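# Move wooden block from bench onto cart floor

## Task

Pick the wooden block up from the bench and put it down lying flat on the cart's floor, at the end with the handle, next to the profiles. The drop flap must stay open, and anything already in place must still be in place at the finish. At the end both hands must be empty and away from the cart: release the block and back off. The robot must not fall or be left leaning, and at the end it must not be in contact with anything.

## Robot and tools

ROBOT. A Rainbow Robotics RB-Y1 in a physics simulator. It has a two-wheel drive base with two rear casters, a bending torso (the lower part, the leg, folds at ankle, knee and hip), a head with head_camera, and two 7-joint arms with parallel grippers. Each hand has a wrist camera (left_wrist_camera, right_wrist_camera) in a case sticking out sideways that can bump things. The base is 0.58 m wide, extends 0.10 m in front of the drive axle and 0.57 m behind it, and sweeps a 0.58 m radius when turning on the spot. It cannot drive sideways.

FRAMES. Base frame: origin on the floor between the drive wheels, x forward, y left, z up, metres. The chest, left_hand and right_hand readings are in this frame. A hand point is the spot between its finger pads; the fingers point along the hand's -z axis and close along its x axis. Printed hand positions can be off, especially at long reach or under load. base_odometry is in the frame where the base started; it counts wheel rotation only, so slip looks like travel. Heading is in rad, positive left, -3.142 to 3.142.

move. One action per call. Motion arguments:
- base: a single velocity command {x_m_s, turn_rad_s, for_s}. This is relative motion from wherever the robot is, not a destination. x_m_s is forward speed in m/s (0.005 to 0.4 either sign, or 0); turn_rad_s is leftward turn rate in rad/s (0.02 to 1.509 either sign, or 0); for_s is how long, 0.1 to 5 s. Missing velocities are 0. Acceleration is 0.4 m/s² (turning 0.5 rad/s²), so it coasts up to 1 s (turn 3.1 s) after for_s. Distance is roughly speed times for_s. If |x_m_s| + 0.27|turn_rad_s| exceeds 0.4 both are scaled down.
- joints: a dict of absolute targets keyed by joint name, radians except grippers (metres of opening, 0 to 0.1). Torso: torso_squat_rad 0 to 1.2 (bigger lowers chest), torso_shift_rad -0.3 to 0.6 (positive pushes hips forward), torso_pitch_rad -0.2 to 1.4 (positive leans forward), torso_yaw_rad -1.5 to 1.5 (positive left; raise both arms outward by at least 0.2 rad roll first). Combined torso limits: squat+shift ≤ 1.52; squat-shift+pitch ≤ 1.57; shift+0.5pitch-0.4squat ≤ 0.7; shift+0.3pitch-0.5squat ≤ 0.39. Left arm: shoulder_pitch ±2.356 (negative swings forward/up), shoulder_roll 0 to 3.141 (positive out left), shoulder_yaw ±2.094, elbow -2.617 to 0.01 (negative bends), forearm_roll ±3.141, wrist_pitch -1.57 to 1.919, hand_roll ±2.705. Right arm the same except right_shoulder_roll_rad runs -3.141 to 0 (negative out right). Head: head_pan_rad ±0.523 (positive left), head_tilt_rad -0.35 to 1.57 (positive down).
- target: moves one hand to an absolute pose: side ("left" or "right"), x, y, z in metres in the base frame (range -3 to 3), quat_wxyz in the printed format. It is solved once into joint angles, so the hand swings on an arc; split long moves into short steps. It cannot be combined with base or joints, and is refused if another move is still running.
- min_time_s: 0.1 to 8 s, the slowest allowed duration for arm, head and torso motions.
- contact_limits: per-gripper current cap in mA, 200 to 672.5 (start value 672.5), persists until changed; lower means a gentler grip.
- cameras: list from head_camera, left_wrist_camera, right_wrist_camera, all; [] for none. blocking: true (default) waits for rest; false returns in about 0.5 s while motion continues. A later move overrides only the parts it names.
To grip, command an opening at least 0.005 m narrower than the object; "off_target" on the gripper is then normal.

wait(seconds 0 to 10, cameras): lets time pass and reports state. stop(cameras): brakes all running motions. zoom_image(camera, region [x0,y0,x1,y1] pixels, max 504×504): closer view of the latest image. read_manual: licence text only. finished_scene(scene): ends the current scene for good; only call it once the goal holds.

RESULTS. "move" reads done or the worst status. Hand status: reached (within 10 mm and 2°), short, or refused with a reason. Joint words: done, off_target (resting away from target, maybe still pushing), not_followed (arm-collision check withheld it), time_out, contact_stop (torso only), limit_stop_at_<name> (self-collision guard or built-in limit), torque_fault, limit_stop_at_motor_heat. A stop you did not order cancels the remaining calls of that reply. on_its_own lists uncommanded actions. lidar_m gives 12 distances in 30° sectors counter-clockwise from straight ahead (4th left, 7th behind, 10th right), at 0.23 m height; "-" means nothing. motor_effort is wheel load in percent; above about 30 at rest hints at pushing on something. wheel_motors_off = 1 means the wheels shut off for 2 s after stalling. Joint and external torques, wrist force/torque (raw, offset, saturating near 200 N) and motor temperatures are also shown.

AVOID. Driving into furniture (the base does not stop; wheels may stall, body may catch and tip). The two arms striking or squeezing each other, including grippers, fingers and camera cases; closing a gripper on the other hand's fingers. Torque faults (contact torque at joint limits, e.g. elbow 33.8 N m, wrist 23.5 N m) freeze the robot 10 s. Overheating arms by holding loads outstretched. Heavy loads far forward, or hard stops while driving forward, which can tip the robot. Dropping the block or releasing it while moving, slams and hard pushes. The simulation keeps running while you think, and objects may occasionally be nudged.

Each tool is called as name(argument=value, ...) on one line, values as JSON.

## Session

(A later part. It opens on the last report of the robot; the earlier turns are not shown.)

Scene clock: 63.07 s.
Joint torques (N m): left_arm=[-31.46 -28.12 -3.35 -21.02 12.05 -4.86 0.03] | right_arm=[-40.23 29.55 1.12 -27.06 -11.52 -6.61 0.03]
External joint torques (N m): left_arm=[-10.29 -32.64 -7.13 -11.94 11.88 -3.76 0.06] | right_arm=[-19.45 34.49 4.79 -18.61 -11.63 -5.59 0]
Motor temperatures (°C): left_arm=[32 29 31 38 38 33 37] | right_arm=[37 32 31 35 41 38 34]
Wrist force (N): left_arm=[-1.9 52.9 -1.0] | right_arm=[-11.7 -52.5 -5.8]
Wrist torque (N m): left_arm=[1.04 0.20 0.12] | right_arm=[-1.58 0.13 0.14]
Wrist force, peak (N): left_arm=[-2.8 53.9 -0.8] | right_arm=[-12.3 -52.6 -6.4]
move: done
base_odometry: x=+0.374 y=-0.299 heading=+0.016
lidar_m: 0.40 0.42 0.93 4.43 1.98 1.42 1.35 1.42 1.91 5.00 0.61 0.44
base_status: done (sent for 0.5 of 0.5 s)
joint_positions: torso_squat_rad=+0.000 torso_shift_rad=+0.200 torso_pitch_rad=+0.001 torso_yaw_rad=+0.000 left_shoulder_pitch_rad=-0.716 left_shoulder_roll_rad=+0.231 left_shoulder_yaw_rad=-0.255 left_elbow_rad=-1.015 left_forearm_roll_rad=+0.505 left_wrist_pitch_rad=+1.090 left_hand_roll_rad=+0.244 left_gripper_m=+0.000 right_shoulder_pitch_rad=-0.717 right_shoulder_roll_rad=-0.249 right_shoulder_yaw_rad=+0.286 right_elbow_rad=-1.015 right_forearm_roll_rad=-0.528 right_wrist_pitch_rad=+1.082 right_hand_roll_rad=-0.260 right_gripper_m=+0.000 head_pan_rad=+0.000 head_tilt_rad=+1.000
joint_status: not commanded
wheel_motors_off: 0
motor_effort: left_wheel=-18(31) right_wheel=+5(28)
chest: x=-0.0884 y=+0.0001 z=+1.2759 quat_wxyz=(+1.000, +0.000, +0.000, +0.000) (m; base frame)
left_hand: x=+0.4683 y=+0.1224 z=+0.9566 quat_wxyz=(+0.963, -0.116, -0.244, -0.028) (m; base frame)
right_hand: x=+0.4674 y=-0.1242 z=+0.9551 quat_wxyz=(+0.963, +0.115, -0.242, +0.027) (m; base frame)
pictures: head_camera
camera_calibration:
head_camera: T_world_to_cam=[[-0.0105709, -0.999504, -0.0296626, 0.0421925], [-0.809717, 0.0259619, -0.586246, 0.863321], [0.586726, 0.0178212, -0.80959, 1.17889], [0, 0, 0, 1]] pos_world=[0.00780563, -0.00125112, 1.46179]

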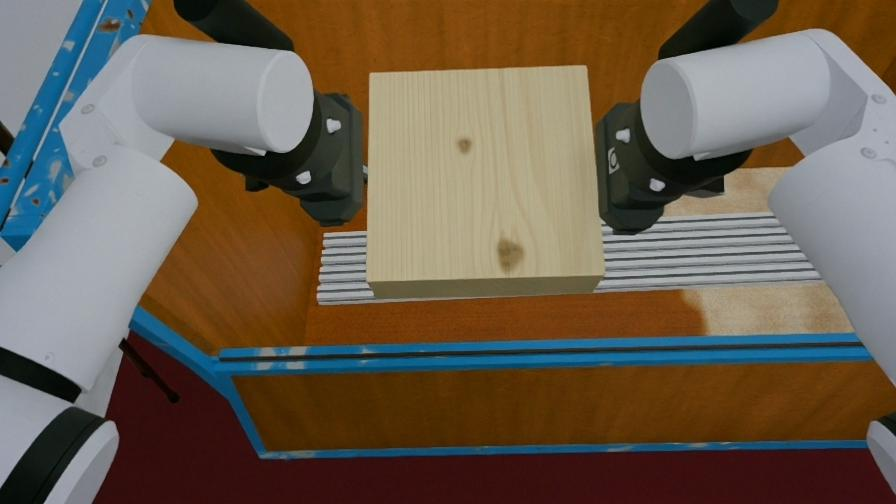

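move(base={"x_m_s":0.15,"for_s":1.15}, cameras=["head_camera"])

move(joints={"torso_squat_rad":0.6,"torso_shift_rad":0.4,"torso_pitch_rad":0.45}, min_time_s=2.2, cameras=["head_camera"])

move(joints={"torso_squat_rad":0.66,"torso_shift_rad":0.5,"torso_pitch_rad":0.72}, min_time_s=1.5, cameras=["head_camera","left_wrist_camera","right_wrist_camera"])

Scene clock: 70.57 s.
Joint torques (N m): left_arm=[-31.87 -28.06 -3.15 -21.22 12.07 -4.92 0.04] | right_arm=[-39.93 29.4 1.06 -26.97 -11.54 -6.47 -0.03]
External joint torques (N m): left_arm=[-10.7 -32.57 -6.93 -12.13 11.9 -3.81 0.07] | right_arm=[-19.15 34.34 4.73 -18.53 -11.65 -5.46 -0.06]
Motor temperatures (°C): left_arm=[32 29 31 38 39 33 37] | right_arm=[37 32 31 36 41 38 34]
Wrist force (N): left_arm=[-3.1 52.7 -2.0] | right_arm=[-12.0 -51.9 -6.4]
Wrist torque (N m): left_arm=[1.01 0.03 0.08] | right_arm=[-1.64 0.07 0.12]
Wrist force, peak (N): left_arm=[-2.9 53.9 -1.8] | right_arm=[-12.9 -52.6 -5.6]
move: done
base_odometry: x=+0.550 y=-0.296 heading=+0.016
lidar_m: 0.24 0.24 0.35 1.64 2.24 1.60 1.52 1.61 2.16 4.32 0.36 0.24
base_status: done (sent for 1.17 of 1.17 s)
joint_positions: torso_squat_rad=+0.000 torso_shift_rad=+0.200 torso_pitch_rad=+0.001 torso_yaw_rad=+0.000 left_shoulder_pitch_rad=-0.716 left_shoulder_roll_rad=+0.231 left_shoulder_yaw_rad=-0.255 left_elbow_rad=-1.015 left_forearm_roll_rad=+0.505 left_wrist_pitch_rad=+1.090 left_hand_roll_rad=+0.244 left_gripper_m=+0.000 right_shoulder_pitch_rad=-0.717 right_shoulder_roll_rad=-0.249 right_shoulder_yaw_rad=+0.286 right_elbow_rad=-1.015 right_forearm_roll_rad=-0.528 right_wrist_pitch_rad=+1.082 right_hand_roll_rad=-0.260 right_gripper_m=+0.000 head_pan_rad=+0.000 head_tilt_rad=+1.000
joint_status: not commanded
wheel_motors_off: 0
motor_effort: left_wheel=+3(35) right_wheel=-5(35)
chest: x=-0.0884 y=+0.0001 z=+1.2759 quat_wxyz=(+1.000, +0.000, +0.000, +0.000) (m; base frame)
left_hand: x=+0.4683 y=+0.1224 z=+0.9566 quat_wxyz=(+0.963, -0.116, -0.244, -0.027) (m; base frame)
right_hand: x=+0.4674 y=-0.1242 z=+0.9551 quat_wxyz=(+0.963, +0.115, -0.242, +0.027) (m; base frame)
pictures: head_camera
camera_calibration:
head_camera: T_world_to_cam=[[-0.0105684, -0.999504, -0.029661, 0.0421901], [-0.809669, 0.0259604, -0.586313, 0.863417], [0.586792, 0.0178192, -0.809542, 1.17882], [0, 0, 0, 1]] pos_world=[0.00780561, -0.00125112, 1.46179]

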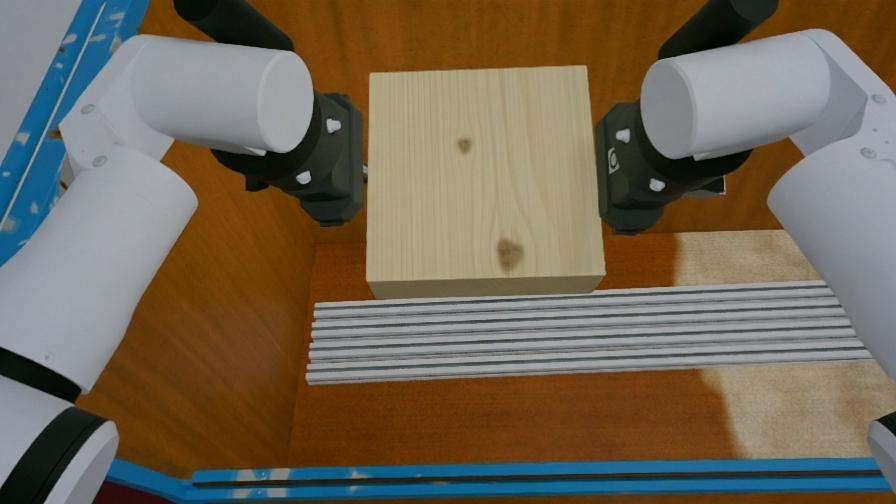

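Scene clock: 73.43 s.
Joint torques (N m): left_arm=[-23 -30.51 -4.85 -19.72 12.6 -3.18 0.04] | right_arm=[-30.73 31.25 1.8 -25.01 -11.87 -4.64 -0.01]
External joint torques (N m): left_arm=[-9.97 -32.91 -7.06 -11.93 12.2 -2.88 0.05] | right_arm=[-18.17 34.22 4.01 -17.83 -11.73 -4.4 -0.01]
Motor temperatures (°C): left_arm=[33 29 31 38 39 33 37] | right_arm=[37 32 31 36 41 38 34]
Wrist force (N): left_arm=[4.8 54.1 -3.3] | right_arm=[-4.4 -52.6 -8.2]
Wrist torque (N m): left_arm=[1.08 0.10 0.07] | right_arm=[-1.66 0.10 0.10]
Wrist force, peak (N): left_arm=[4.3 54.5 -3.8] | right_arm=[-10.9 -52.7 -7.0]
move: done
base_odometry: x=+0.550 y=-0.296 heading=+0.016
lidar_m: 0.23 0.25 0.35 1.62 2.23 1.60 1.52 1.59 2.17 4.33 0.33 0.25
base_status: not commanded
joint_positions: torso_squat_rad=+0.600 torso_shift_rad=+0.400 torso_pitch_rad=+0.451 torso_yaw_rad=+0.000 left_shoulder_pitch_rad=-0.716 left_shoulder_roll_rad=+0.231 left_shoulder_yaw_rad=-0.255 left_elbow_rad=-1.015 left_forearm_roll_rad=+0.505 left_wrist_pitch_rad=+1.090 left_hand_roll_rad=+0.244 left_gripper_m=+0.000 right_shoulder_pitch_rad=-0.718 right_shoulder_roll_rad=-0.249 right_shoulder_yaw_rad=+0.286 right_elbow_rad=-1.015 right_forearm_roll_rad=-0.528 right_wrist_pitch_rad=+1.082 right_hand_roll_rad=-0.260 right_gripper_m=+0.000 head_pan_rad=+0.000 head_tilt_rad=+1.000
joint_status: all done
wheel_motors_off: 0
motor_effort: left_wheel=-3(7) right_wheel=+2(4)
chest: x=+0.1320 y=+0.0001 z=+1.0911 quat_wxyz=(+0.975, +0.000, +0.224, +0.000) (m; base frame)
left_hand: x=+0.4946 y=+0.1224 z=+0.5616 quat_wxyz=(+0.993, -0.119, -0.023, -0.001) (m; base frame)
right_hand: x=+0.4931 y=-0.1241 z=+0.5606 quat_wxyz=(+0.993, +0.118, -0.022, +0.001) (m; base frame)
pictures: head_camera
camera_calibration:
head_camera: T_world_to_cam=[[-0.0225157, -0.999502, -0.0221294, 0.0324152], [-0.984076, 0.0260611, -0.175829, 0.508605], [0.176318, 0.0178181, -0.984172, 1.14463], [0, 0, 0, 1]] pos_world=[0.299418, -0.00125082, 1.21665]

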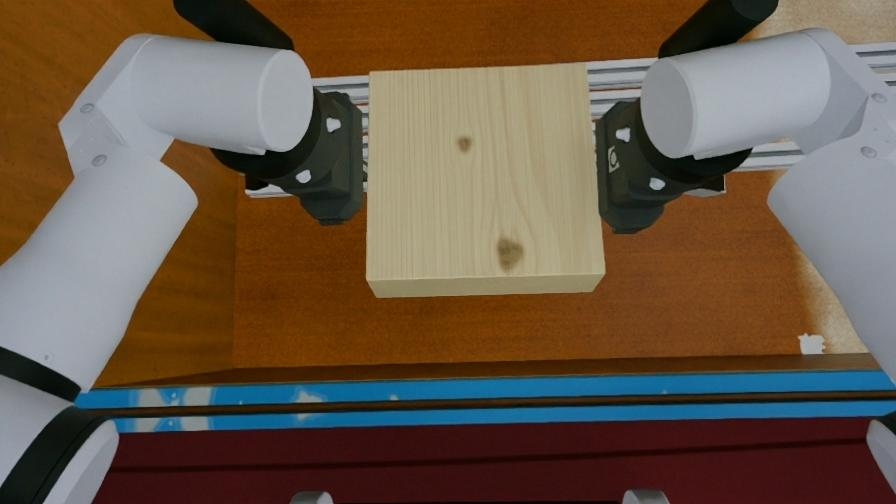

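Scene clock: 75.23 s.
Joint torques (N m): left_arm=[-15.92 -32.8 -6.41 -17.43 12.93 -1.91 0.06] | right_arm=[-22.58 33.99 2.82 -22.76 -12.35 -3.46 -0.04]
External joint torques (N m): left_arm=[-9.14 -33.67 -7.45 -11.19 12.44 -2.14 0.06] | right_arm=[-16.25 35.47 3.93 -17.05 -12.07 -3.72 -0.03]
Motor temperatures (°C): left_arm=[32 29 31 38 39 33 37] | right_arm=[37 32 31 36 41 38 34]
Wrist force (N): left_arm=[9.6 54.9 -2.4] | right_arm=[-0.5 -53.7 -7.4]
Wrist torque (N m): left_arm=[1.06 0.09 0.08] | right_arm=[-1.59 0.04 0.13]
Wrist force, peak (N): left_arm=[10.2 55.0 -2.7] | right_arm=[-0.9 -53.7 -8.9]
move: done
base_odometry: x=+0.550 y=-0.296 heading=+0.016
lidar_m: 0.23 0.25 0.33 1.63 2.22 1.59 1.53 1.60 2.17 4.33 0.36 0.24
base_status: not commanded
joint_positions: torso_squat_rad=+0.660 torso_shift_rad=+0.500 torso_pitch_rad=+0.721 torso_yaw_rad=+0.000 left_shoulder_pitch_rad=-0.717 left_shoulder_roll_rad=+0.232 left_shoulder_yaw_rad=-0.255 left_elbow_rad=-1.015 left_forearm_roll_rad=+0.505 left_wrist_pitch_rad=+1.090 left_hand_roll_rad=+0.244 left_gripper_m=+0.000 right_shoulder_pitch_rad=-0.718 right_shoulder_roll_rad=-0.250 right_shoulder_yaw_rad=+0.286 right_elbow_rad=-1.016 right_forearm_roll_rad=-0.528 right_wrist_pitch_rad=+1.081 right_hand_roll_rad=-0.260 right_gripper_m=+0.000 head_pan_rad=+0.000 head_tilt_rad=+1.000
joint_status: all done
wheel_motors_off: 0
motor_effort: left_wheel=-5(6) right_wheel=+4(6)
chest: x=+0.2415 y=+0.0001 z=+0.9982 quat_wxyz=(+0.936, +0.000, +0.353, +0.000) (m; base frame)
left_hand: x=+0.4501 y=+0.1224 z=+0.3912 quat_wxyz=(+0.987, -0.118, +0.110, +0.015) (m; base frame)
right_hand: x=+0.4485 y=-0.1241 z=+0.3907 quat_wxyz=(+0.987, +0.117, +0.112, -0.015) (m; base frame)
pictures: head_camera, left_wrist_camera, right_wrist_camera
camera_calibration:
head_camera: T_world_to_cam=[[-0.0276005, -0.999502, -0.0153255, 0.0272622], [-0.995334, 0.0260608, 0.0929047, 0.334524], [-0.092459, 0.0178182, -0.995557, 1.11018], [0, 0, 0, 1]] pos_world=[0.436362, -0.00125082, 1.07458]
left_wrist_camera: T_world_to_cam=[[0.971423, 0.0273511, -0.235775, -0.348879], [0.174838, -0.754273, 0.632854, -0.204856], [-0.160529, -0.655992, -0.737499, 0.513591], [0, 0, 0, 1]] pos_world=[0.457172, 0.191937, 0.42616]
right_wrist_camera: T_world_to_cam=[[-0.981147, -0.0183842, 0.192385, 0.361311], [0.120788, 0.718753, 0.684693, -0.205368], [-0.150865, 0.695022, -0.702982, 0.500776], [0, 0, 0, 1]] pos_world=[0.454855, -0.193799, 0.42314]

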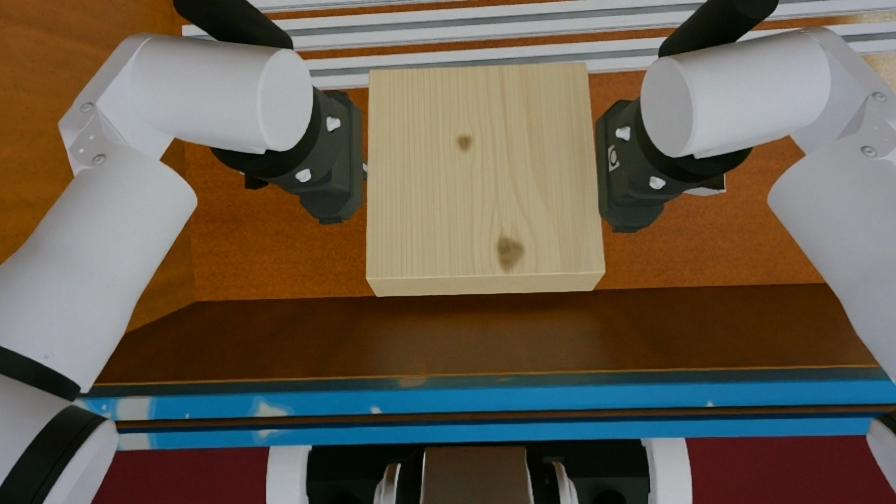

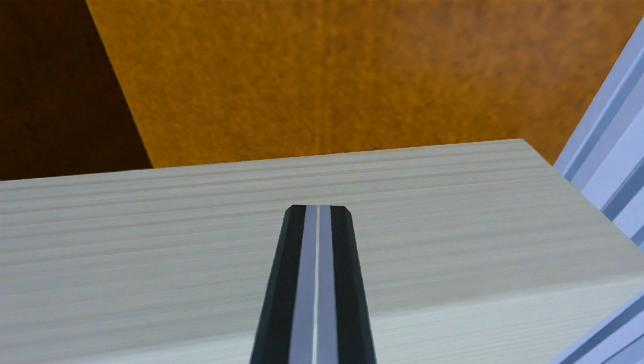

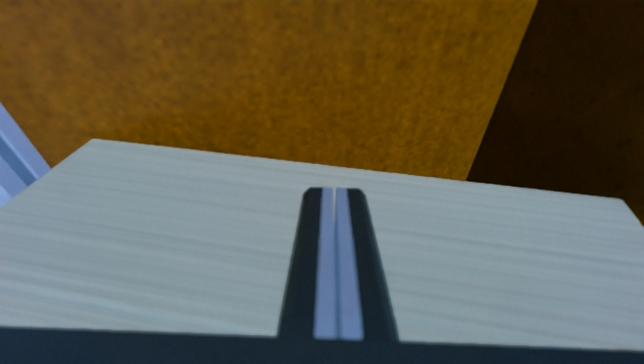

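move(base={"x_m_s":-0.04,"for_s":0.3}, cameras=[])

move(joints={"torso_squat_rad":0.74,"torso_shift_rad":0.535}, min_time_s=2, cameras=["head_camera"])

move(joints={"torso_squat_rad":0.772,"torso_shift_rad":0.535}, min_time_s=1.5, cameras=["head_camera","left_wrist_camera"])

Scene clock: 78.37 s.
Joint torques (N m): left_arm=[-15.41 -33.3 -6.46 -17.14 13.06 -1.73 0.11] | right_arm=[-21.62 34.18 3.13 -22.11 -12.46 -3.34 0.04]
External joint torques (N m): left_arm=[-8.62 -34.18 -7.5 -10.9 12.57 -1.96 0.1] | right_arm=[-15.28 35.65 4.24 -16.39 -12.18 -3.61 0.05]
Motor temperatures (°C): left_arm=[32 30 31 39 39 33 37] | right_arm=[37 32 31 36 42 38 34]
Wrist force (N): left_arm=[8.9 54.6 -2.4] | right_arm=[-0.5 -53.3 -7.5]
Wrist torque (N m): left_arm=[1.04 0.02 0.16] | right_arm=[-1.63 0.08 0.11]
Wrist force, peak (N): left_arm=[10.6 55.1 -2.4] | right_arm=[-0.3 -54.0 -7.5]
move: done
base_odometry: x=+0.537 y=-0.296 heading=+0.015
lidar_m: 0.24 0.25 0.35 1.64 2.21 1.60 1.51 1.59 2.15 4.34 0.36 0.26
base_status: done (sent for 0.3 of 0.3 s)
joint_positions: torso_squat_rad=+0.660 torso_shift_rad=+0.500 torso_pitch_rad=+0.721 torso_yaw_rad=+0.000 left_shoulder_pitch_rad=-0.717 left_shoulder_roll_rad=+0.232 left_shoulder_yaw_rad=-0.255 left_elbow_rad=-1.015 left_forearm_roll_rad=+0.505 left_wrist_pitch_rad=+1.090 left_hand_roll_rad=+0.244 left_gripper_m=+0.000 right_shoulder_pitch_rad=-0.718 right_shoulder_roll_rad=-0.250 right_shoulder_yaw_rad=+0.286 right_elbow_rad=-1.016 right_forearm_roll_rad=-0.528 right_wrist_pitch_rad=+1.081 right_hand_roll_rad=-0.260 right_gripper_m=+0.000 head_pan_rad=+0.000 head_tilt_rad=+1.000
joint_status: not commanded
wheel_motors_off: 0
motor_effort: left_wheel=-6(31) right_wheel=+5(20)
chest: x=+0.2415 y=+0.0001 z=+0.9982 quat_wxyz=(+0.936, +0.000, +0.353, +0.000) (m; base frame)
left_hand: x=+0.4503 y=+0.1224 z=+0.3913 quat_wxyz=(+0.987, -0.118, +0.110, +0.015) (m; base frame)
right_hand: x=+0.4487 y=-0.1241 z=+0.3908 quat_wxyz=(+0.987, +0.117, +0.111, -0.015) (m; base frame)
pictures: none
No camera images: "cameras" was empty.

Scene clock: 80.67 s.
Joint torques (N m): left_arm=[-15.05 -32.88 -6.62 -17.15 12.81 -2.03 0.08] | right_arm=[-21.21 33.94 3.05 -21.85 -12.45 -2.97 -0.02]
External joint torques (N m): left_arm=[-8.26 -33.76 -7.66 -10.91 12.32 -2.26 0.07] | right_arm=[-14.87 35.41 4.16 -16.13 -12.17 -3.23 -0.01]
Motor temperatures (°C): left_arm=[32 30 31 39 39 33 37] | right_arm=[37 33 31 36 42 38 34]
Wrist force (N): left_arm=[6.1 53.1 -1.4] | right_arm=[1.7 -52.6 -7.6]
Wrist torque (N m): left_arm=[1.07 0.11 -0.14] | right_arm=[-1.64 -0.03 -0.10]
Wrist force, peak (N): left_arm=[9.4 54.8 -2.6] | right_arm=[0.1 -53.6 -7.1]
move: done
base_odometry: x=+0.537 y=-0.296 heading=+0.015
lidar_m: 0.24 0.26 0.36 1.63 2.22 1.59 1.52 1.59 2.15 4.34 0.37 0.25
base_status: not commanded
joint_positions: torso_squat_rad=+0.740 torso_shift_rad=+0.535 torso_pitch_rad=+0.720 torso_yaw_rad=+0.000 left_shoulder_pitch_rad=-0.717 left_shoulder_roll_rad=+0.232 left_shoulder_yaw_rad=-0.255 left_elbow_rad=-1.015 left_forearm_roll_rad=+0.505 left_wrist_pitch_rad=+1.090 left_hand_roll_rad=+0.244 left_gripper_m=+0.000 right_shoulder_pitch_rad=-0.718 right_shoulder_roll_rad=-0.250 right_shoulder_yaw_rad=+0.286 right_elbow_rad=-1.016 right_forearm_roll_rad=-0.528 right_wrist_pitch_rad=+1.081 right_hand_roll_rad=-0.260 right_gripper_m=+0.000 head_pan_rad=+0.000 head_tilt_rad=+1.000
joint_status: all done
wheel_motors_off: 0
motor_effort: left_wheel=-5(6) right_wheel=+6(8)
chest: x=+0.2398 y=+0.0001 z=+0.9577 quat_wxyz=(+0.936, +0.000, +0.352, +0.000) (m; base frame)
left_hand: x=+0.4487 y=+0.1224 z=+0.3508 quat_wxyz=(+0.987, -0.118, +0.110, +0.015) (m; base frame)
right_hand: x=+0.4472 y=-0.1241 z=+0.3503 quat_wxyz=(+0.987, +0.117, +0.111, -0.015) (m; base frame)
pictures: head_camera
camera_calibration:
head_camera: T_world_to_cam=[[-0.0275967, -0.999502, -0.0153348, 0.0266025], [-0.995362, 0.0260616, 0.0926077, 0.336913], [-0.0921619, 0.0178193, -0.995585, 1.0696], [0, 0, 0, 1]] pos_world=[0.434661, -0.00125082, 1.03408]

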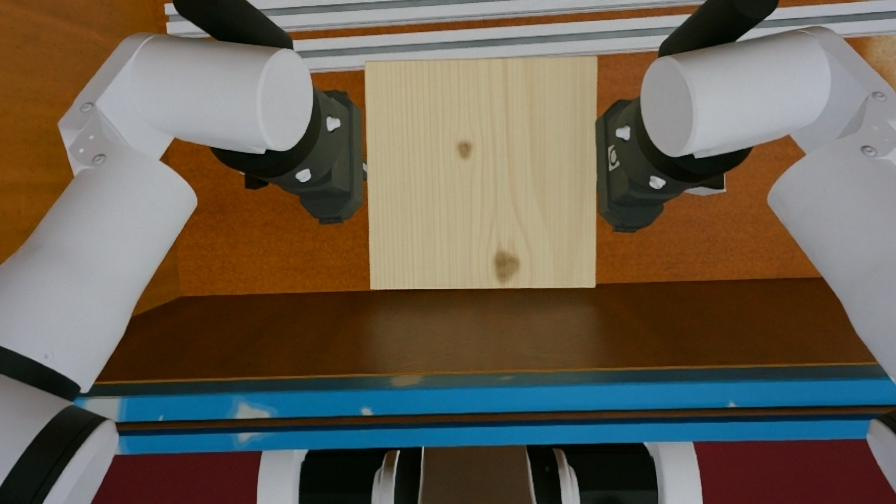

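Scene clock: 82.47 s.
Joint torques (N m): left_arm=[-7.55 -35.72 -9.71 -10.31 12.12 -2.82 0.17] | right_arm=[-11.43 39.95 6.73 -13.8 -12.5 -3.76 0.03]
External joint torques (N m): left_arm=[-0.62 -36.63 -10.78 -4.02 11.63 -3.04 0.16] | right_arm=[-4.94 41.48 7.87 -8.04 -12.23 -4.01 0.03]
Motor temperatures (°C): left_arm=[32 30 31 38 39 33 37] | right_arm=[37 33 31 36 42 38 34]
Wrist force (N): left_arm=[6.6 53.0 38.2] | right_arm=[-1.1 -54.8 39.8]
Wrist torque (N m): left_arm=[0.62 0.38 -0.13] | right_arm=[-1.20 0.05 -0.09]
Wrist force, peak (N): left_arm=[5.9 53.4 39.5] | right_arm=[-3.1 -55.0 40.8]
move: done
base_odometry: x=+0.538 y=-0.296 heading=+0.015
lidar_m: 0.23 0.25 0.35 1.64 2.21 1.59 1.52 1.59 2.15 4.36 0.36 0.25
base_status: not commanded
joint_positions: torso_squat_rad=+0.772 torso_shift_rad=+0.534 torso_pitch_rad=+0.718 torso_yaw_rad=+0.000 left_shoulder_pitch_rad=-0.719 left_shoulder_roll_rad=+0.232 left_shoulder_yaw_rad=-0.255 left_elbow_rad=-1.017 left_forearm_roll_rad=+0.505 left_wrist_pitch_rad=+1.090 left_hand_roll_rad=+0.244 left_gripper_m=+0.000 right_shoulder_pitch_rad=-0.721 right_shoulder_roll_rad=-0.251 right_shoulder_yaw_rad=+0.285 right_elbow_rad=-1.018 right_forearm_roll_rad=-0.528 right_wrist_pitch_rad=+1.082 right_hand_roll_rad=-0.260 right_gripper_m=+0.000 head_pan_rad=+0.000 head_tilt_rad=+1.000
joint_status: all done
wheel_motors_off: 0
motor_effort: left_wheel=-8(9) right_wheel=+4(8)
chest: x=+0.2307 y=+0.0001 z=+0.9453 quat_wxyz=(+0.936, +0.000, +0.351, +0.000) (m; base frame)
left_hand: x=+0.4433 y=+0.1222 z=+0.3396 quat_wxyz=(+0.987, -0.118, +0.107, +0.014) (m; base frame)
right_hand: x=+0.4425 y=-0.1243 z=+0.3393 quat_wxyz=(+0.987, +0.117, +0.108, -0.015) (m; base frame)
pictures: head_camera, left_wrist_camera
camera_calibration:
head_camera: T_world_to_cam=[[-0.0275534, -0.999502, -0.0154124, 0.0262255], [-0.995619, 0.0260616, 0.0898026, 0.331719], [-0.0893562, 0.0178193, -0.99584, 1.05605], [0, 0, 0, 1]] pos_world=[0.425353, -0.00125082, 1.02228]
left_wrist_camera: T_world_to_cam=[[0.972976, 0.0273452, -0.22928, -0.357373], [0.170706, -0.753832, 0.634505, -0.169967], [-0.155488, -0.656498, -0.738129, 0.472341], [0, 0, 0, 1]] pos_world=[0.450173, 0.191736, 0.374555]

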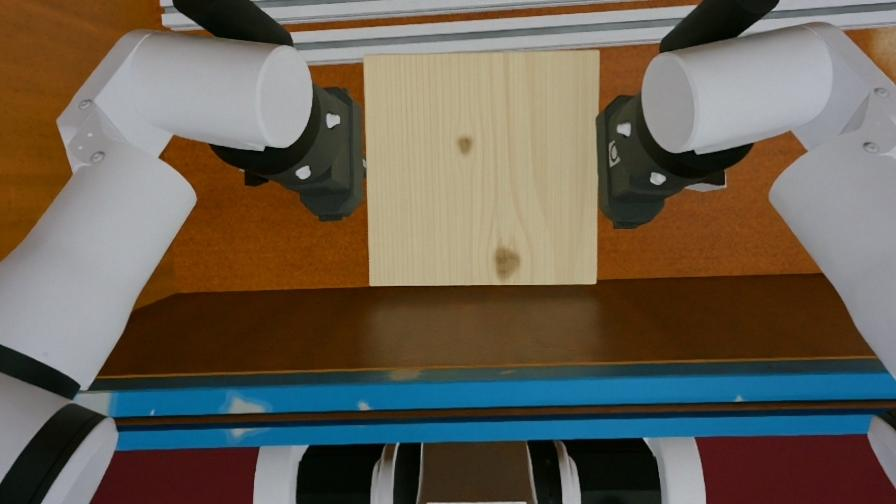

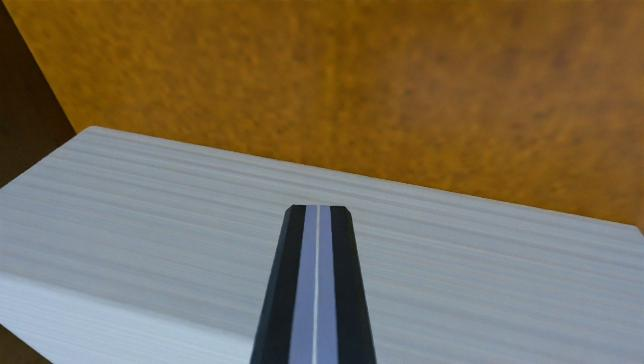

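move(joints={"torso_squat_rad":0.76}, cameras=[])

move(target={"side":"left","x":0.442,"y":0.148,"z":0.343,"quat_wxyz":[0.987,-0.117,0.109,0.015]}, cameras=[])

move(target={"side":"left","x":0.42,"y":0.15,"z":0.6,"quat_wxyz":[0.987,-0.117,0.109,0.015]}, cameras=["head_camera","right_wrist_camera"])

move(target={"side":"right","x":0.442,"y":-0.06,"z":0.34,"quat_wxyz":[0.987,0.117,0.109,-0.015]}, min_time_s=1.2, cameras=["head_camera","right_wrist_camera"])

Scene clock: 85.20 s.
Joint torques (N m): left_arm=[-14.62 -32.89 -7.7 -16.06 12.4 -2.14 0.11] | right_arm=[-17.74 36.66 5.12 -20.12 -12.4 -2.81 -0.02]
External joint torques (N m): left_arm=[-7.85 -33.76 -8.73 -9.82 11.91 -2.37 0.1] | right_arm=[-11.39 38.17 6.24 -14.41 -12.12 -3.07 -0.01]
Motor temperatures (°C): left_arm=[32 30 31 38 39 33 37] | right_arm=[37 33 31 36 42 38 34]
Wrist force (N): left_arm=[7.2 53.1 -2.4] | right_arm=[2.3 -51.2 -7.5]
Wrist torque (N m): left_arm=[0.96 0.15 -0.09] | right_arm=[-1.59 0.13 -0.17]
Wrist force, peak (N): left_arm=[6.2 53.0 39.5] | right_arm=[-1.1 -55.4 41.0]
move: done
base_odometry: x=+0.538 y=-0.296 heading=+0.015
lidar_m: 0.24 0.26 0.35 1.64 2.21 1.58 1.51 1.58 2.15 4.36 0.36 0.26
base_status: not commanded
joint_positions: torso_squat_rad=+0.760 torso_shift_rad=+0.535 torso_pitch_rad=+0.720 torso_yaw_rad=+0.000 left_shoulder_pitch_rad=-0.717 left_shoulder_roll_rad=+0.232 left_shoulder_yaw_rad=-0.255 left_elbow_rad=-1.016 left_forearm_roll_rad=+0.505 left_wrist_pitch_rad=+1.090 left_hand_roll_rad=+0.244 left_gripper_m=+0.000 right_shoulder_pitch_rad=-0.719 right_shoulder_roll_rad=-0.250 right_shoulder_yaw_rad=+0.285 right_elbow_rad=-1.016 right_forearm_roll_rad=-0.528 right_wrist_pitch_rad=+1.081 right_hand_roll_rad=-0.260 right_gripper_m=+0.000 head_pan_rad=+0.000 head_tilt_rad=+1.000
joint_status: all done
wheel_motors_off: 0
motor_effort: left_wheel=-7(9) right_wheel=+7(7)
chest: x=+0.2349 y=+0.0001 z=+0.9495 quat_wxyz=(+0.936, +0.000, +0.352, +0.000) (m; base frame)
left_hand: x=+0.4441 y=+0.1223 z=+0.3427 quat_wxyz=(+0.987, -0.118, +0.110, +0.015) (m; base frame)
right_hand: x=+0.4433 y=-0.1244 z=+0.3423 quat_wxyz=(+0.987, +0.117, +0.111, -0.015) (m; base frame)
pictures: none
No camera images: "cameras" was empty.

Scene clock: 85.80 s.
Joint torques (N m): left_arm=[-6.89 -0.01 1.24 -6.84 0.69 -0.34 -0.07] | right_arm=[-10.54 7.3 1.32 -9.38 -2.74 -0.36 -0.07]
External joint torques (N m): left_arm=[-0.57 -1.95 -0.1 -0.7 0.21 -0.58 -0.08] | right_arm=[-4.07 8.58 2.39 -3.59 -2.44 -0.61 -0.06]
Motor temperatures (°C): left_arm=[32 30 31 38 39 33 37] | right_arm=[37 33 31 36 42 38 34]
Wrist force (N): left_arm=[2.3 4.0 -7.6] | right_arm=[0.8 -8.6 -4.5]
Wrist torque (N m): left_arm=[-0.55 0.27 0.08] | right_arm=[-0.37 0.19 -0.06]
Wrist force, peak (N): left_arm=[7.6 52.2 -2.6] | right_arm=[1.6 -51.4 -7.6]
move: done
base_odometry: x=+0.537 y=-0.296 heading=+0.015
lidar_m: 0.24 0.26 0.35 1.64 2.23 1.59 1.52 1.60 2.15 4.33 0.37 0.25
base_status: not commanded
joint_positions: torso_squat_rad=+0.760 torso_shift_rad=+0.535 torso_pitch_rad=+0.720 torso_yaw_rad=+0.000 left_shoulder_pitch_rad=-0.689 left_shoulder_roll_rad=+0.274 left_shoulder_yaw_rad=-0.235 left_elbow_rad=-1.038 left_forearm_roll_rad=+0.537 left_wrist_pitch_rad=+1.094 left_hand_roll_rad=+0.202 left_gripper_m=+0.000 right_shoulder_pitch_rad=-0.721 right_shoulder_roll_rad=-0.243 right_shoulder_yaw_rad=+0.286 right_elbow_rad=-1.019 right_forearm_roll_rad=-0.530 right_wrist_pitch_rad=+1.081 right_hand_roll_rad=-0.260 right_gripper_m=+0.000 head_pan_rad=+0.000 head_tilt_rad=+1.000
joint_status: all done
wheel_motors_off: 0
motor_effort: left_wheel=-7(11) right_wheel=+7(9)
chest: x=+0.2348 y=+0.0001 z=+0.9496 quat_wxyz=(+0.936, +0.000, +0.352, +0.000) (m; base frame)
left_hand: x=+0.4422 y=+0.1478 z=+0.3423 quat_wxyz=(+0.987, -0.116, +0.109, +0.015) (m; base frame)
left_hand_status: reached (checked arc, planned for 0.2 s): 1 mm and 0.2 deg off.
right_hand: x=+0.4440 y=-0.1180 z=+0.3438 quat_wxyz=(+0.986, +0.122, +0.109, -0.014) (m; base frame)
pictures: none
No camera images: "cameras" was empty.

Scene clock: 87.93 s.
Joint torques (N m): left_arm=[-2.94 3.06 4.59 -7.47 0.74 -0.6 -0.07] | right_arm=[-7.99 0.34 -0.12 -6.28 -0.61 0.24 -0.04]
External joint torques (N m): left_arm=[0.69 -0.54 1.72 0.55 0.12 -0.53 -0.08] | right_arm=[-1.53 1.58 0.95 -0.48 -0.31 -0.01 -0.03]
Motor temperatures (°C): left_arm=[32 30 31 38 39 33 37] | right_arm=[36 33 31 36 42 38 34]
Wrist force (N): left_arm=[2.0 3.7 -7.8] | right_arm=[0.6 0.6 -5.2]
Wrist torque (N m): left_arm=[-0.50 0.21 0.12] | right_arm=[-0.13 0.09 -0.04]
Wrist force, peak (N): left_arm=[1.9 4.3 -8.1] | right_arm=[1.2 -8.9 -7.2]
move: done
base_odometry: x=+0.537 y=-0.296 heading=+0.015
lidar_m: 0.24 0.26 0.36 1.63 2.22 1.60 1.52 1.60 2.17 4.36 0.37 0.26
base_status: not commanded
joint_positions: torso_squat_rad=+0.760 torso_shift_rad=+0.535 torso_pitch_rad=+0.720 torso_yaw_rad=+0.000 left_shoulder_pitch_rad=-0.431 left_shoulder_roll_rad=+0.535 left_shoulder_yaw_rad=-0.197 left_elbow_rad=-2.347 left_forearm_roll_rad=+0.725 left_wrist_pitch_rad=+1.919 left_hand_roll_rad=+0.775 left_gripper_m=+0.000 right_shoulder_pitch_rad=-0.722 right_shoulder_roll_rad=-0.241 right_shoulder_yaw_rad=+0.287 right_elbow_rad=-1.020 right_forearm_roll_rad=-0.531 right_wrist_pitch_rad=+1.081 right_hand_roll_rad=-0.260 right_gripper_m=+0.000 head_pan_rad=+0.000 head_tilt_rad=+1.000
joint_status: all done
wheel_motors_off: 0
motor_effort: left_wheel=-7(22) right_wheel=+10(18)
chest: x=+0.2348 y=+0.0000 z=+0.9496 quat_wxyz=(+0.936, +0.000, +0.352, +0.000) (m; base frame)
left_hand: x=+0.4199 y=+0.1499 z=+0.6000 quat_wxyz=(+0.987, -0.117, +0.109, +0.015) (m; base frame)
left_hand_status: reached (checked arc, planned for 1.6 s): 0 mm and 0.0 deg off.
right_hand: x=+0.4444 y=-0.1164 z=+0.3442 quat_wxyz=(+0.986, +0.124, +0.109, -0.014) (m; base frame)
pictures: head_camera, right_wrist_camera
camera_calibration:
head_camera: T_world_to_cam=[[-0.0275916, -0.999502, -0.015344, 0.0263462], [-0.995399, 0.0260629, 0.0922009, 0.33301], [-0.0917551, 0.0178174, -0.995622, 1.06103], [0, 0, 0, 1]] pos_world=[0.42956, -0.00125081, 1.02608]
right_wrist_camera: T_world_to_cam=[[-0.982236, -0.0210294, 0.186466, 0.36867], [0.116747, 0.709477, 0.694991, -0.18145], [-0.146909, 0.704415, -0.694419, 0.458592], [0, 0, 0, 1]] pos_world=[0.450676, -0.186551, 0.375817]

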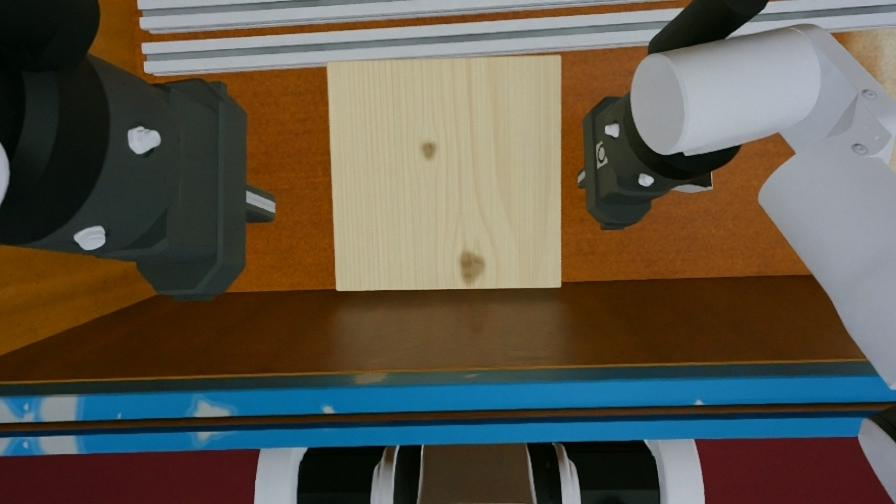

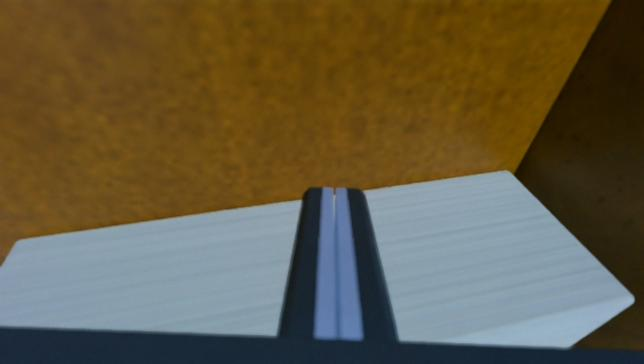

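Scene clock: 89.47 s.
Joint torques (N m): left_arm=[-3.11 3.28 4.48 -7.68 0.7 -0.54 -0.14] | right_arm=[-11.94 10.27 1.21 -7.9 -1.82 -1.54 -0.26]
External joint torques (N m): left_arm=[0.52 -0.31 1.61 0.34 0.08 -0.47 -0.15] | right_arm=[-4.42 8.75 1.61 -2.11 -1.53 -1.74 -0.25]
Motor temperatures (°C): left_arm=[32 30 31 38 39 33 37] | right_arm=[36 33 31 36 41 37 34]
Wrist force (N): left_arm=[1.8 3.6 -7.1] | right_arm=[-2.2 -8.7 0.1]
Wrist torque (N m): left_arm=[-0.48 0.26 0.06] | right_arm=[-0.28 0.17 -0.06]
Wrist force, peak (N): left_arm=[2.3 3.8 -7.8] | right_arm=[2.7 -13.9 6.4]
move: done
base_odometry: x=+0.538 y=-0.296 heading=+0.015
lidar_m: 0.24 0.26 0.35 1.64 2.22 1.60 1.52 1.59 2.13 4.34 0.36 0.26
base_status: not commanded
joint_positions: torso_squat_rad=+0.760 torso_shift_rad=+0.535 torso_pitch_rad=+0.720 torso_yaw_rad=+0.000 left_shoulder_pitch_rad=-0.431 left_shoulder_roll_rad=+0.535 left_shoulder_yaw_rad=-0.197 left_elbow_rad=-2.347 left_forearm_roll_rad=+0.725 left_wrist_pitch_rad=+1.919 left_hand_roll_rad=+0.775 left_gripper_m=+0.000 right_shoulder_pitch_rad=-0.801 right_shoulder_roll_rad=-0.130 right_shoulder_yaw_rad=+0.340 right_elbow_rad=-0.903 right_forearm_roll_rad=-0.436 right_wrist_pitch_rad=+1.031 right_hand_roll_rad=-0.371 right_gripper_m=+0.000 head_pan_rad=+0.000 head_tilt_rad=+1.000
joint_status: all done
wheel_motors_off: 0
motor_effort: left_wheel=-10(10) right_wheel=+9(12)
chest: x=+0.2347 y=+0.0001 z=+0.9496 quat_wxyz=(+0.936, +0.000, +0.352, +0.000) (m; base frame)
left_hand: x=+0.4199 y=+0.1499 z=+0.6001 quat_wxyz=(+0.987, -0.117, +0.109, +0.015) (m; base frame)
right_hand: x=+0.4416 y=-0.0618 z=+0.3396 quat_wxyz=(+0.987, +0.116, +0.109, -0.016) (m; base frame)
right_hand_status: reached (checked arc, planned for 1.2 s): 2 mm and 0.2 deg off.
pictures: head_camera, right_wrist_camera
camera_calibration:
head_camera: T_world_to_cam=[[-0.0276764, -0.999501, -0.0152373, 0.0262724], [-0.995406, 0.0261589, 0.0921024, 0.333005], [-0.0916578, 0.0177163, -0.995633, 1.06109], [0, 0, 0, 1]] pos_world=[0.429459, -0.00125027, 1.02618]
right_wrist_camera: T_world_to_cam=[[-0.982062, -0.0167286, 0.187817, 0.367613], [0.118356, 0.720714, 0.683054, -0.212606], [-0.146789, 0.69303, -0.705806, 0.419582], [0, 0, 0, 1]] pos_world=[0.447772, -0.131405, 0.372321]

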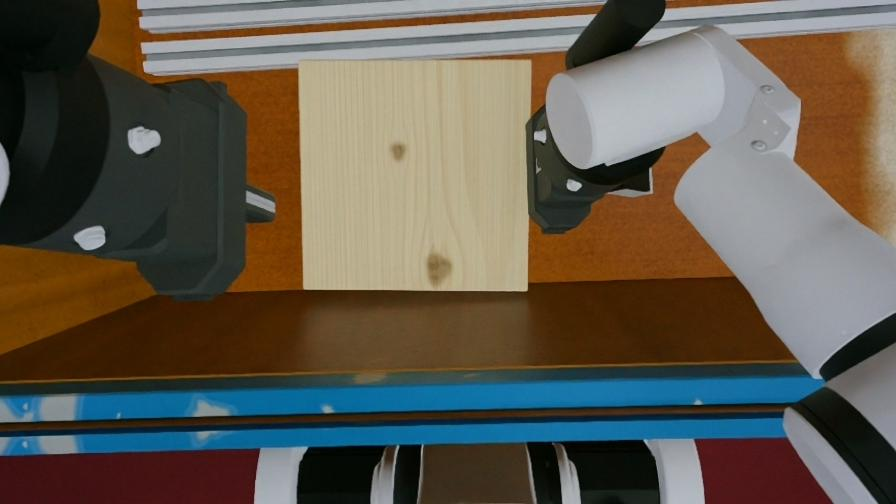

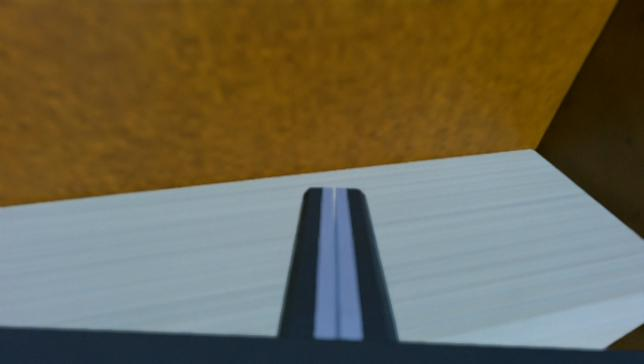

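move(target={"side":"left","x":0.66,"y":0.17,"z":0.66,"quat_wxyz":[0.993,-0.117,0,0]}, cameras=[])

move(target={"side":"right","x":0.442,"y":0.02,"z":0.342,"quat_wxyz":[0.987,0.117,0.109,-0.015]}, min_time_s=1.2, cameras=["head_camera"])

Scene clock: 93.73 s.
Joint torques (N m): left_arm=[-13.64 6.64 6.45 -6.42 0.63 -0.58 -0.05] | right_arm=[-10.54 8.97 0.94 -8.26 -1.91 -0.71 -0.19]
External joint torques (N m): left_arm=[1.86 -1.47 0.85 0.78 0.23 -0.25 -0.05] | right_arm=[-3.02 7.44 1.34 -2.47 -1.62 -0.92 -0.18]
Motor temperatures (°C): left_arm=[32 29 31 38 38 33 37] | right_arm=[36 32 31 35 40 37 34]
Wrist force (N): left_arm=[0.4 3.5 -7.0] | right_arm=[0.3 -7.6 -4.6]
Wrist torque (N m): left_arm=[-0.50 0.14 0.11] | right_arm=[-0.25 0.13 -0.10]
Wrist force, peak (N): left_arm=[1.1 4.1 -8.3] | right_arm=[0.8 -8.2 -5.4]
move: done
base_odometry: x=+0.537 y=-0.296 heading=+0.015
lidar_m: 0.24 0.26 0.35 1.64 2.21 1.58 1.52 1.59 2.15 4.36 0.36 0.25
base_status: not commanded
joint_positions: torso_squat_rad=+0.760 torso_shift_rad=+0.535 torso_pitch_rad=+0.720 torso_yaw_rad=+0.000 left_shoulder_pitch_rad=-1.108 left_shoulder_roll_rad=+0.626 left_shoulder_yaw_rad=-0.064 left_elbow_rad=-1.728 left_forearm_roll_rad=+0.825 left_wrist_pitch_rad=+1.894 left_hand_roll_rad=+0.564 left_gripper_m=+0.000 right_shoulder_pitch_rad=-0.801 right_shoulder_roll_rad=-0.130 right_shoulder_yaw_rad=+0.340 right_elbow_rad=-0.903 right_forearm_roll_rad=-0.436 right_wrist_pitch_rad=+1.031 right_hand_roll_rad=-0.371 right_gripper_m=+0.000 head_pan_rad=+0.000 head_tilt_rad=+1.000
joint_status: all done
wheel_motors_off: 0
motor_effort: left_wheel=-10(11) right_wheel=+9(13)
chest: x=+0.2347 y=+0.0001 z=+0.9496 quat_wxyz=(+0.936, +0.000, +0.352, +0.000) (m; base frame)
left_hand: x=+0.6601 y=+0.1700 z=+0.6602 quat_wxyz=(+0.993, -0.117, +0.000, +0.000) (m; base frame)
left_hand_status: reached (checked arc, planned for 1.0 s): 0 mm and 0.0 deg off.
right_hand: x=+0.4417 y=-0.0616 z=+0.3397 quat_wxyz=(+0.987, +0.116, +0.109, -0.015) (m; base frame)
pictures: none
No camera images: "cameras" was empty.

Scene clock: 95.27 s.
Joint torques (N m): left_arm=[-13.66 6.21 6.46 -6.31 0.48 -0.49 0.02] | right_arm=[-12.93 12.21 -0.01 -8.05 -1.77 -0.76 -0.17]
External joint torques (N m): left_arm=[1.84 -1.9 0.86 0.9 0.08 -0.17 0.03] | right_arm=[-3.16 7.52 0.32 -2.58 -1.49 -0.86 -0.16]
Motor temperatures (°C): left_arm=[32 29 31 38 38 33 37] | right_arm=[36 32 31 35 40 37 34]
Wrist force (N): left_arm=[0.6 3.2 -7.5] | right_arm=[0.2 -6.2 -4.3]
Wrist torque (N m): left_arm=[-0.43 0.19 0.08] | right_arm=[-0.27 0.12 -0.07]
Wrist force, peak (N): left_arm=[0.3 3.7 -8.4] | right_arm=[-4.1 -16.0 5.6]
move: done
base_odometry: x=+0.537 y=-0.296 heading=+0.015
lidar_m: 0.24 0.25 0.34 1.63 2.21 1.58 1.52 1.59 2.16 4.35 0.38 0.26
base_status: not commanded
joint_positions: torso_squat_rad=+0.760 torso_shift_rad=+0.535 torso_pitch_rad=+0.720 torso_yaw_rad=+0.000 left_shoulder_pitch_rad=-1.108 left_shoulder_roll_rad=+0.626 left_shoulder_yaw_rad=-0.064 left_elbow_rad=-1.728 left_forearm_roll_rad=+0.825 left_wrist_pitch_rad=+1.894 left_hand_roll_rad=+0.564 left_gripper_m=+0.000 right_shoulder_pitch_rad=-1.003 right_shoulder_roll_rad=-0.002 right_shoulder_yaw_rad=+0.521 right_elbow_rad=-0.612 right_forearm_roll_rad=-0.483 right_wrist_pitch_rad=+0.890 right_hand_roll_rad=-0.547 right_gripper_m=+0.000 head_pan_rad=+0.000 head_tilt_rad=+1.000
joint_status: all done
wheel_motors_off: 0
motor_effort: left_wheel=-10(12) right_wheel=+9(15)
chest: x=+0.2347 y=+0.0001 z=+0.9496 quat_wxyz=(+0.936, +0.000, +0.352, +0.000) (m; base frame)
left_hand: x=+0.6601 y=+0.1700 z=+0.6602 quat_wxyz=(+0.993, -0.117, +0.000, +0.000) (m; base frame)
right_hand: x=+0.4421 y=+0.0178 z=+0.3416 quat_wxyz=(+0.987, +0.116, +0.107, -0.016) (m; base frame)
right_hand_status: reached (checked arc, planned for 1.2 s): 2 mm and 0.3 deg off.
pictures: head_camera
camera_calibration:
head_camera: T_world_to_cam=[[-0.0276764, -0.999501, -0.0152373, 0.0262724], [-0.995406, 0.0261589, 0.0921024, 0.333005], [-0.0916578, 0.0177163, -0.995633, 1.06109], [0, 0, 0, 1]] pos_world=[0.429459, -0.00125027, 1.02618]

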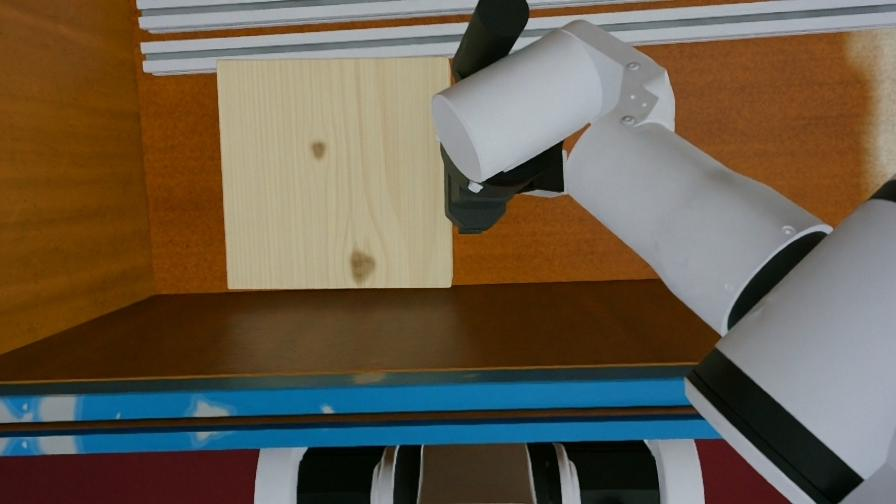

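move(target={"side":"right","x":0.442,"y":0.072,"z":0.342,"quat_wxyz":[0.987,0.117,0.109,-0.015]}, min_time_s=1.2, cameras=["head_camera"])

Scene clock: 98.67 s.
Joint torques (N m): left_arm=[-13.77 6.6 6.55 -6.36 0.47 -0.54 -0.06] | right_arm=[-11.81 7.66 -1.77 -2.71 -0.14 -0.14 0.03]
External joint torques (N m): left_arm=[1.74 -1.51 0.95 0.85 0.08 -0.21 -0.06] | right_arm=[-0.25 2.67 0.4 0.11 -0.02 0.13 0.03]
Motor temperatures (°C): left_arm=[32 29 31 38 38 33 37] | right_arm=[36 32 31 35 40 37 34]
Wrist force (N): left_arm=[0.5 3.9 -7.6] | right_arm=[0.1 0.0 -5.1]
Wrist torque (N m): left_arm=[-0.52 0.13 0.09] | right_arm=[-0.09 0.07 -0.05]
Wrist force, peak (N): left_arm=[0.5 4.0 -8.2] | right_arm=[-7.5 -15.4 -2.9]
move: short
base_odometry: x=+0.538 y=-0.296 heading=+0.015
lidar_m: 0.24 0.26 0.35 1.63 2.22 1.60 1.52 1.59 2.16 4.36 0.36 0.26
base_status: not commanded
joint_positions: torso_squat_rad=+0.760 torso_shift_rad=+0.535 torso_pitch_rad=+0.720 torso_yaw_rad=+0.000 left_shoulder_pitch_rad=-1.108 left_shoulder_roll_rad=+0.626 left_shoulder_yaw_rad=-0.064 left_elbow_rad=-1.728 left_forearm_roll_rad=+0.825 left_wrist_pitch_rad=+1.894 left_hand_roll_rad=+0.564 left_gripper_m=+0.000 right_shoulder_pitch_rad=-1.284 right_shoulder_roll_rad=+0.000 right_shoulder_yaw_rad=+1.570 right_elbow_rad=-0.444 right_forearm_roll_rad=-1.337 right_wrist_pitch_rad=+0.499 right_hand_roll_rad=-0.876 right_gripper_m=+0.000 head_pan_rad=+0.000 head_tilt_rad=+1.000
joint_status: all done
wheel_motors_off: 0
motor_effort: left_wheel=-10(12) right_wheel=+9(16)
chest: x=+0.2347 y=+0.0001 z=+0.9496 quat_wxyz=(+0.936, +0.000, +0.352, +0.000) (m; base frame)
left_hand: x=+0.6601 y=+0.1700 z=+0.6601 quat_wxyz=(+0.993, -0.117, +0.000, +0.000) (m; base frame)
right_hand: x=+0.4417 y=+0.0711 z=+0.3431 quat_wxyz=(+0.987, +0.148, +0.064, -0.024) (m; base frame)
right_hand_status: short (checked arc, as near as the solve gets, planned for 1.4 s): 1 mm and 6.3 deg off. The place is met; only the turn is off.
pictures: head_camera
camera_calibration:
head_camera: T_world_to_cam=[[-0.0275771, -0.999503, -0.015248, 0.026239], [-0.995409, 0.0260591, 0.0920992, 0.333019], [-0.0916562, 0.0177178, -0.995633, 1.06099], [0, 0, 0, 1]] pos_world=[0.429459, -0.00125057, 1.02608]

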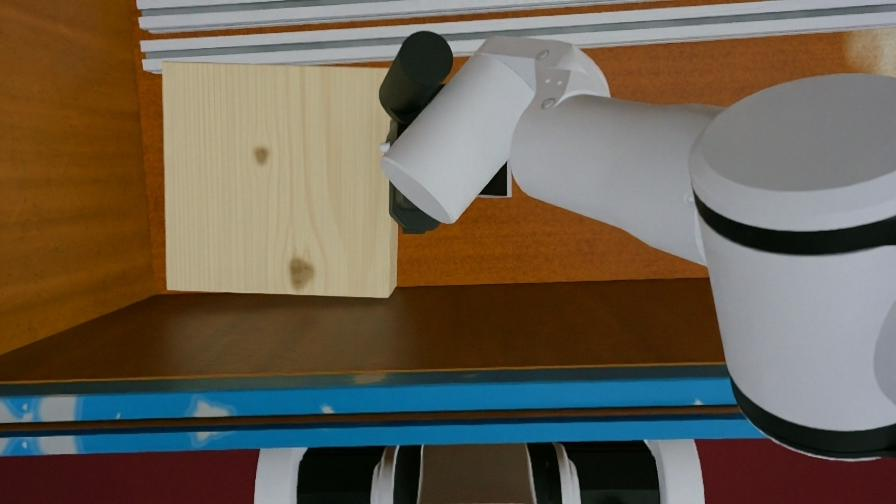

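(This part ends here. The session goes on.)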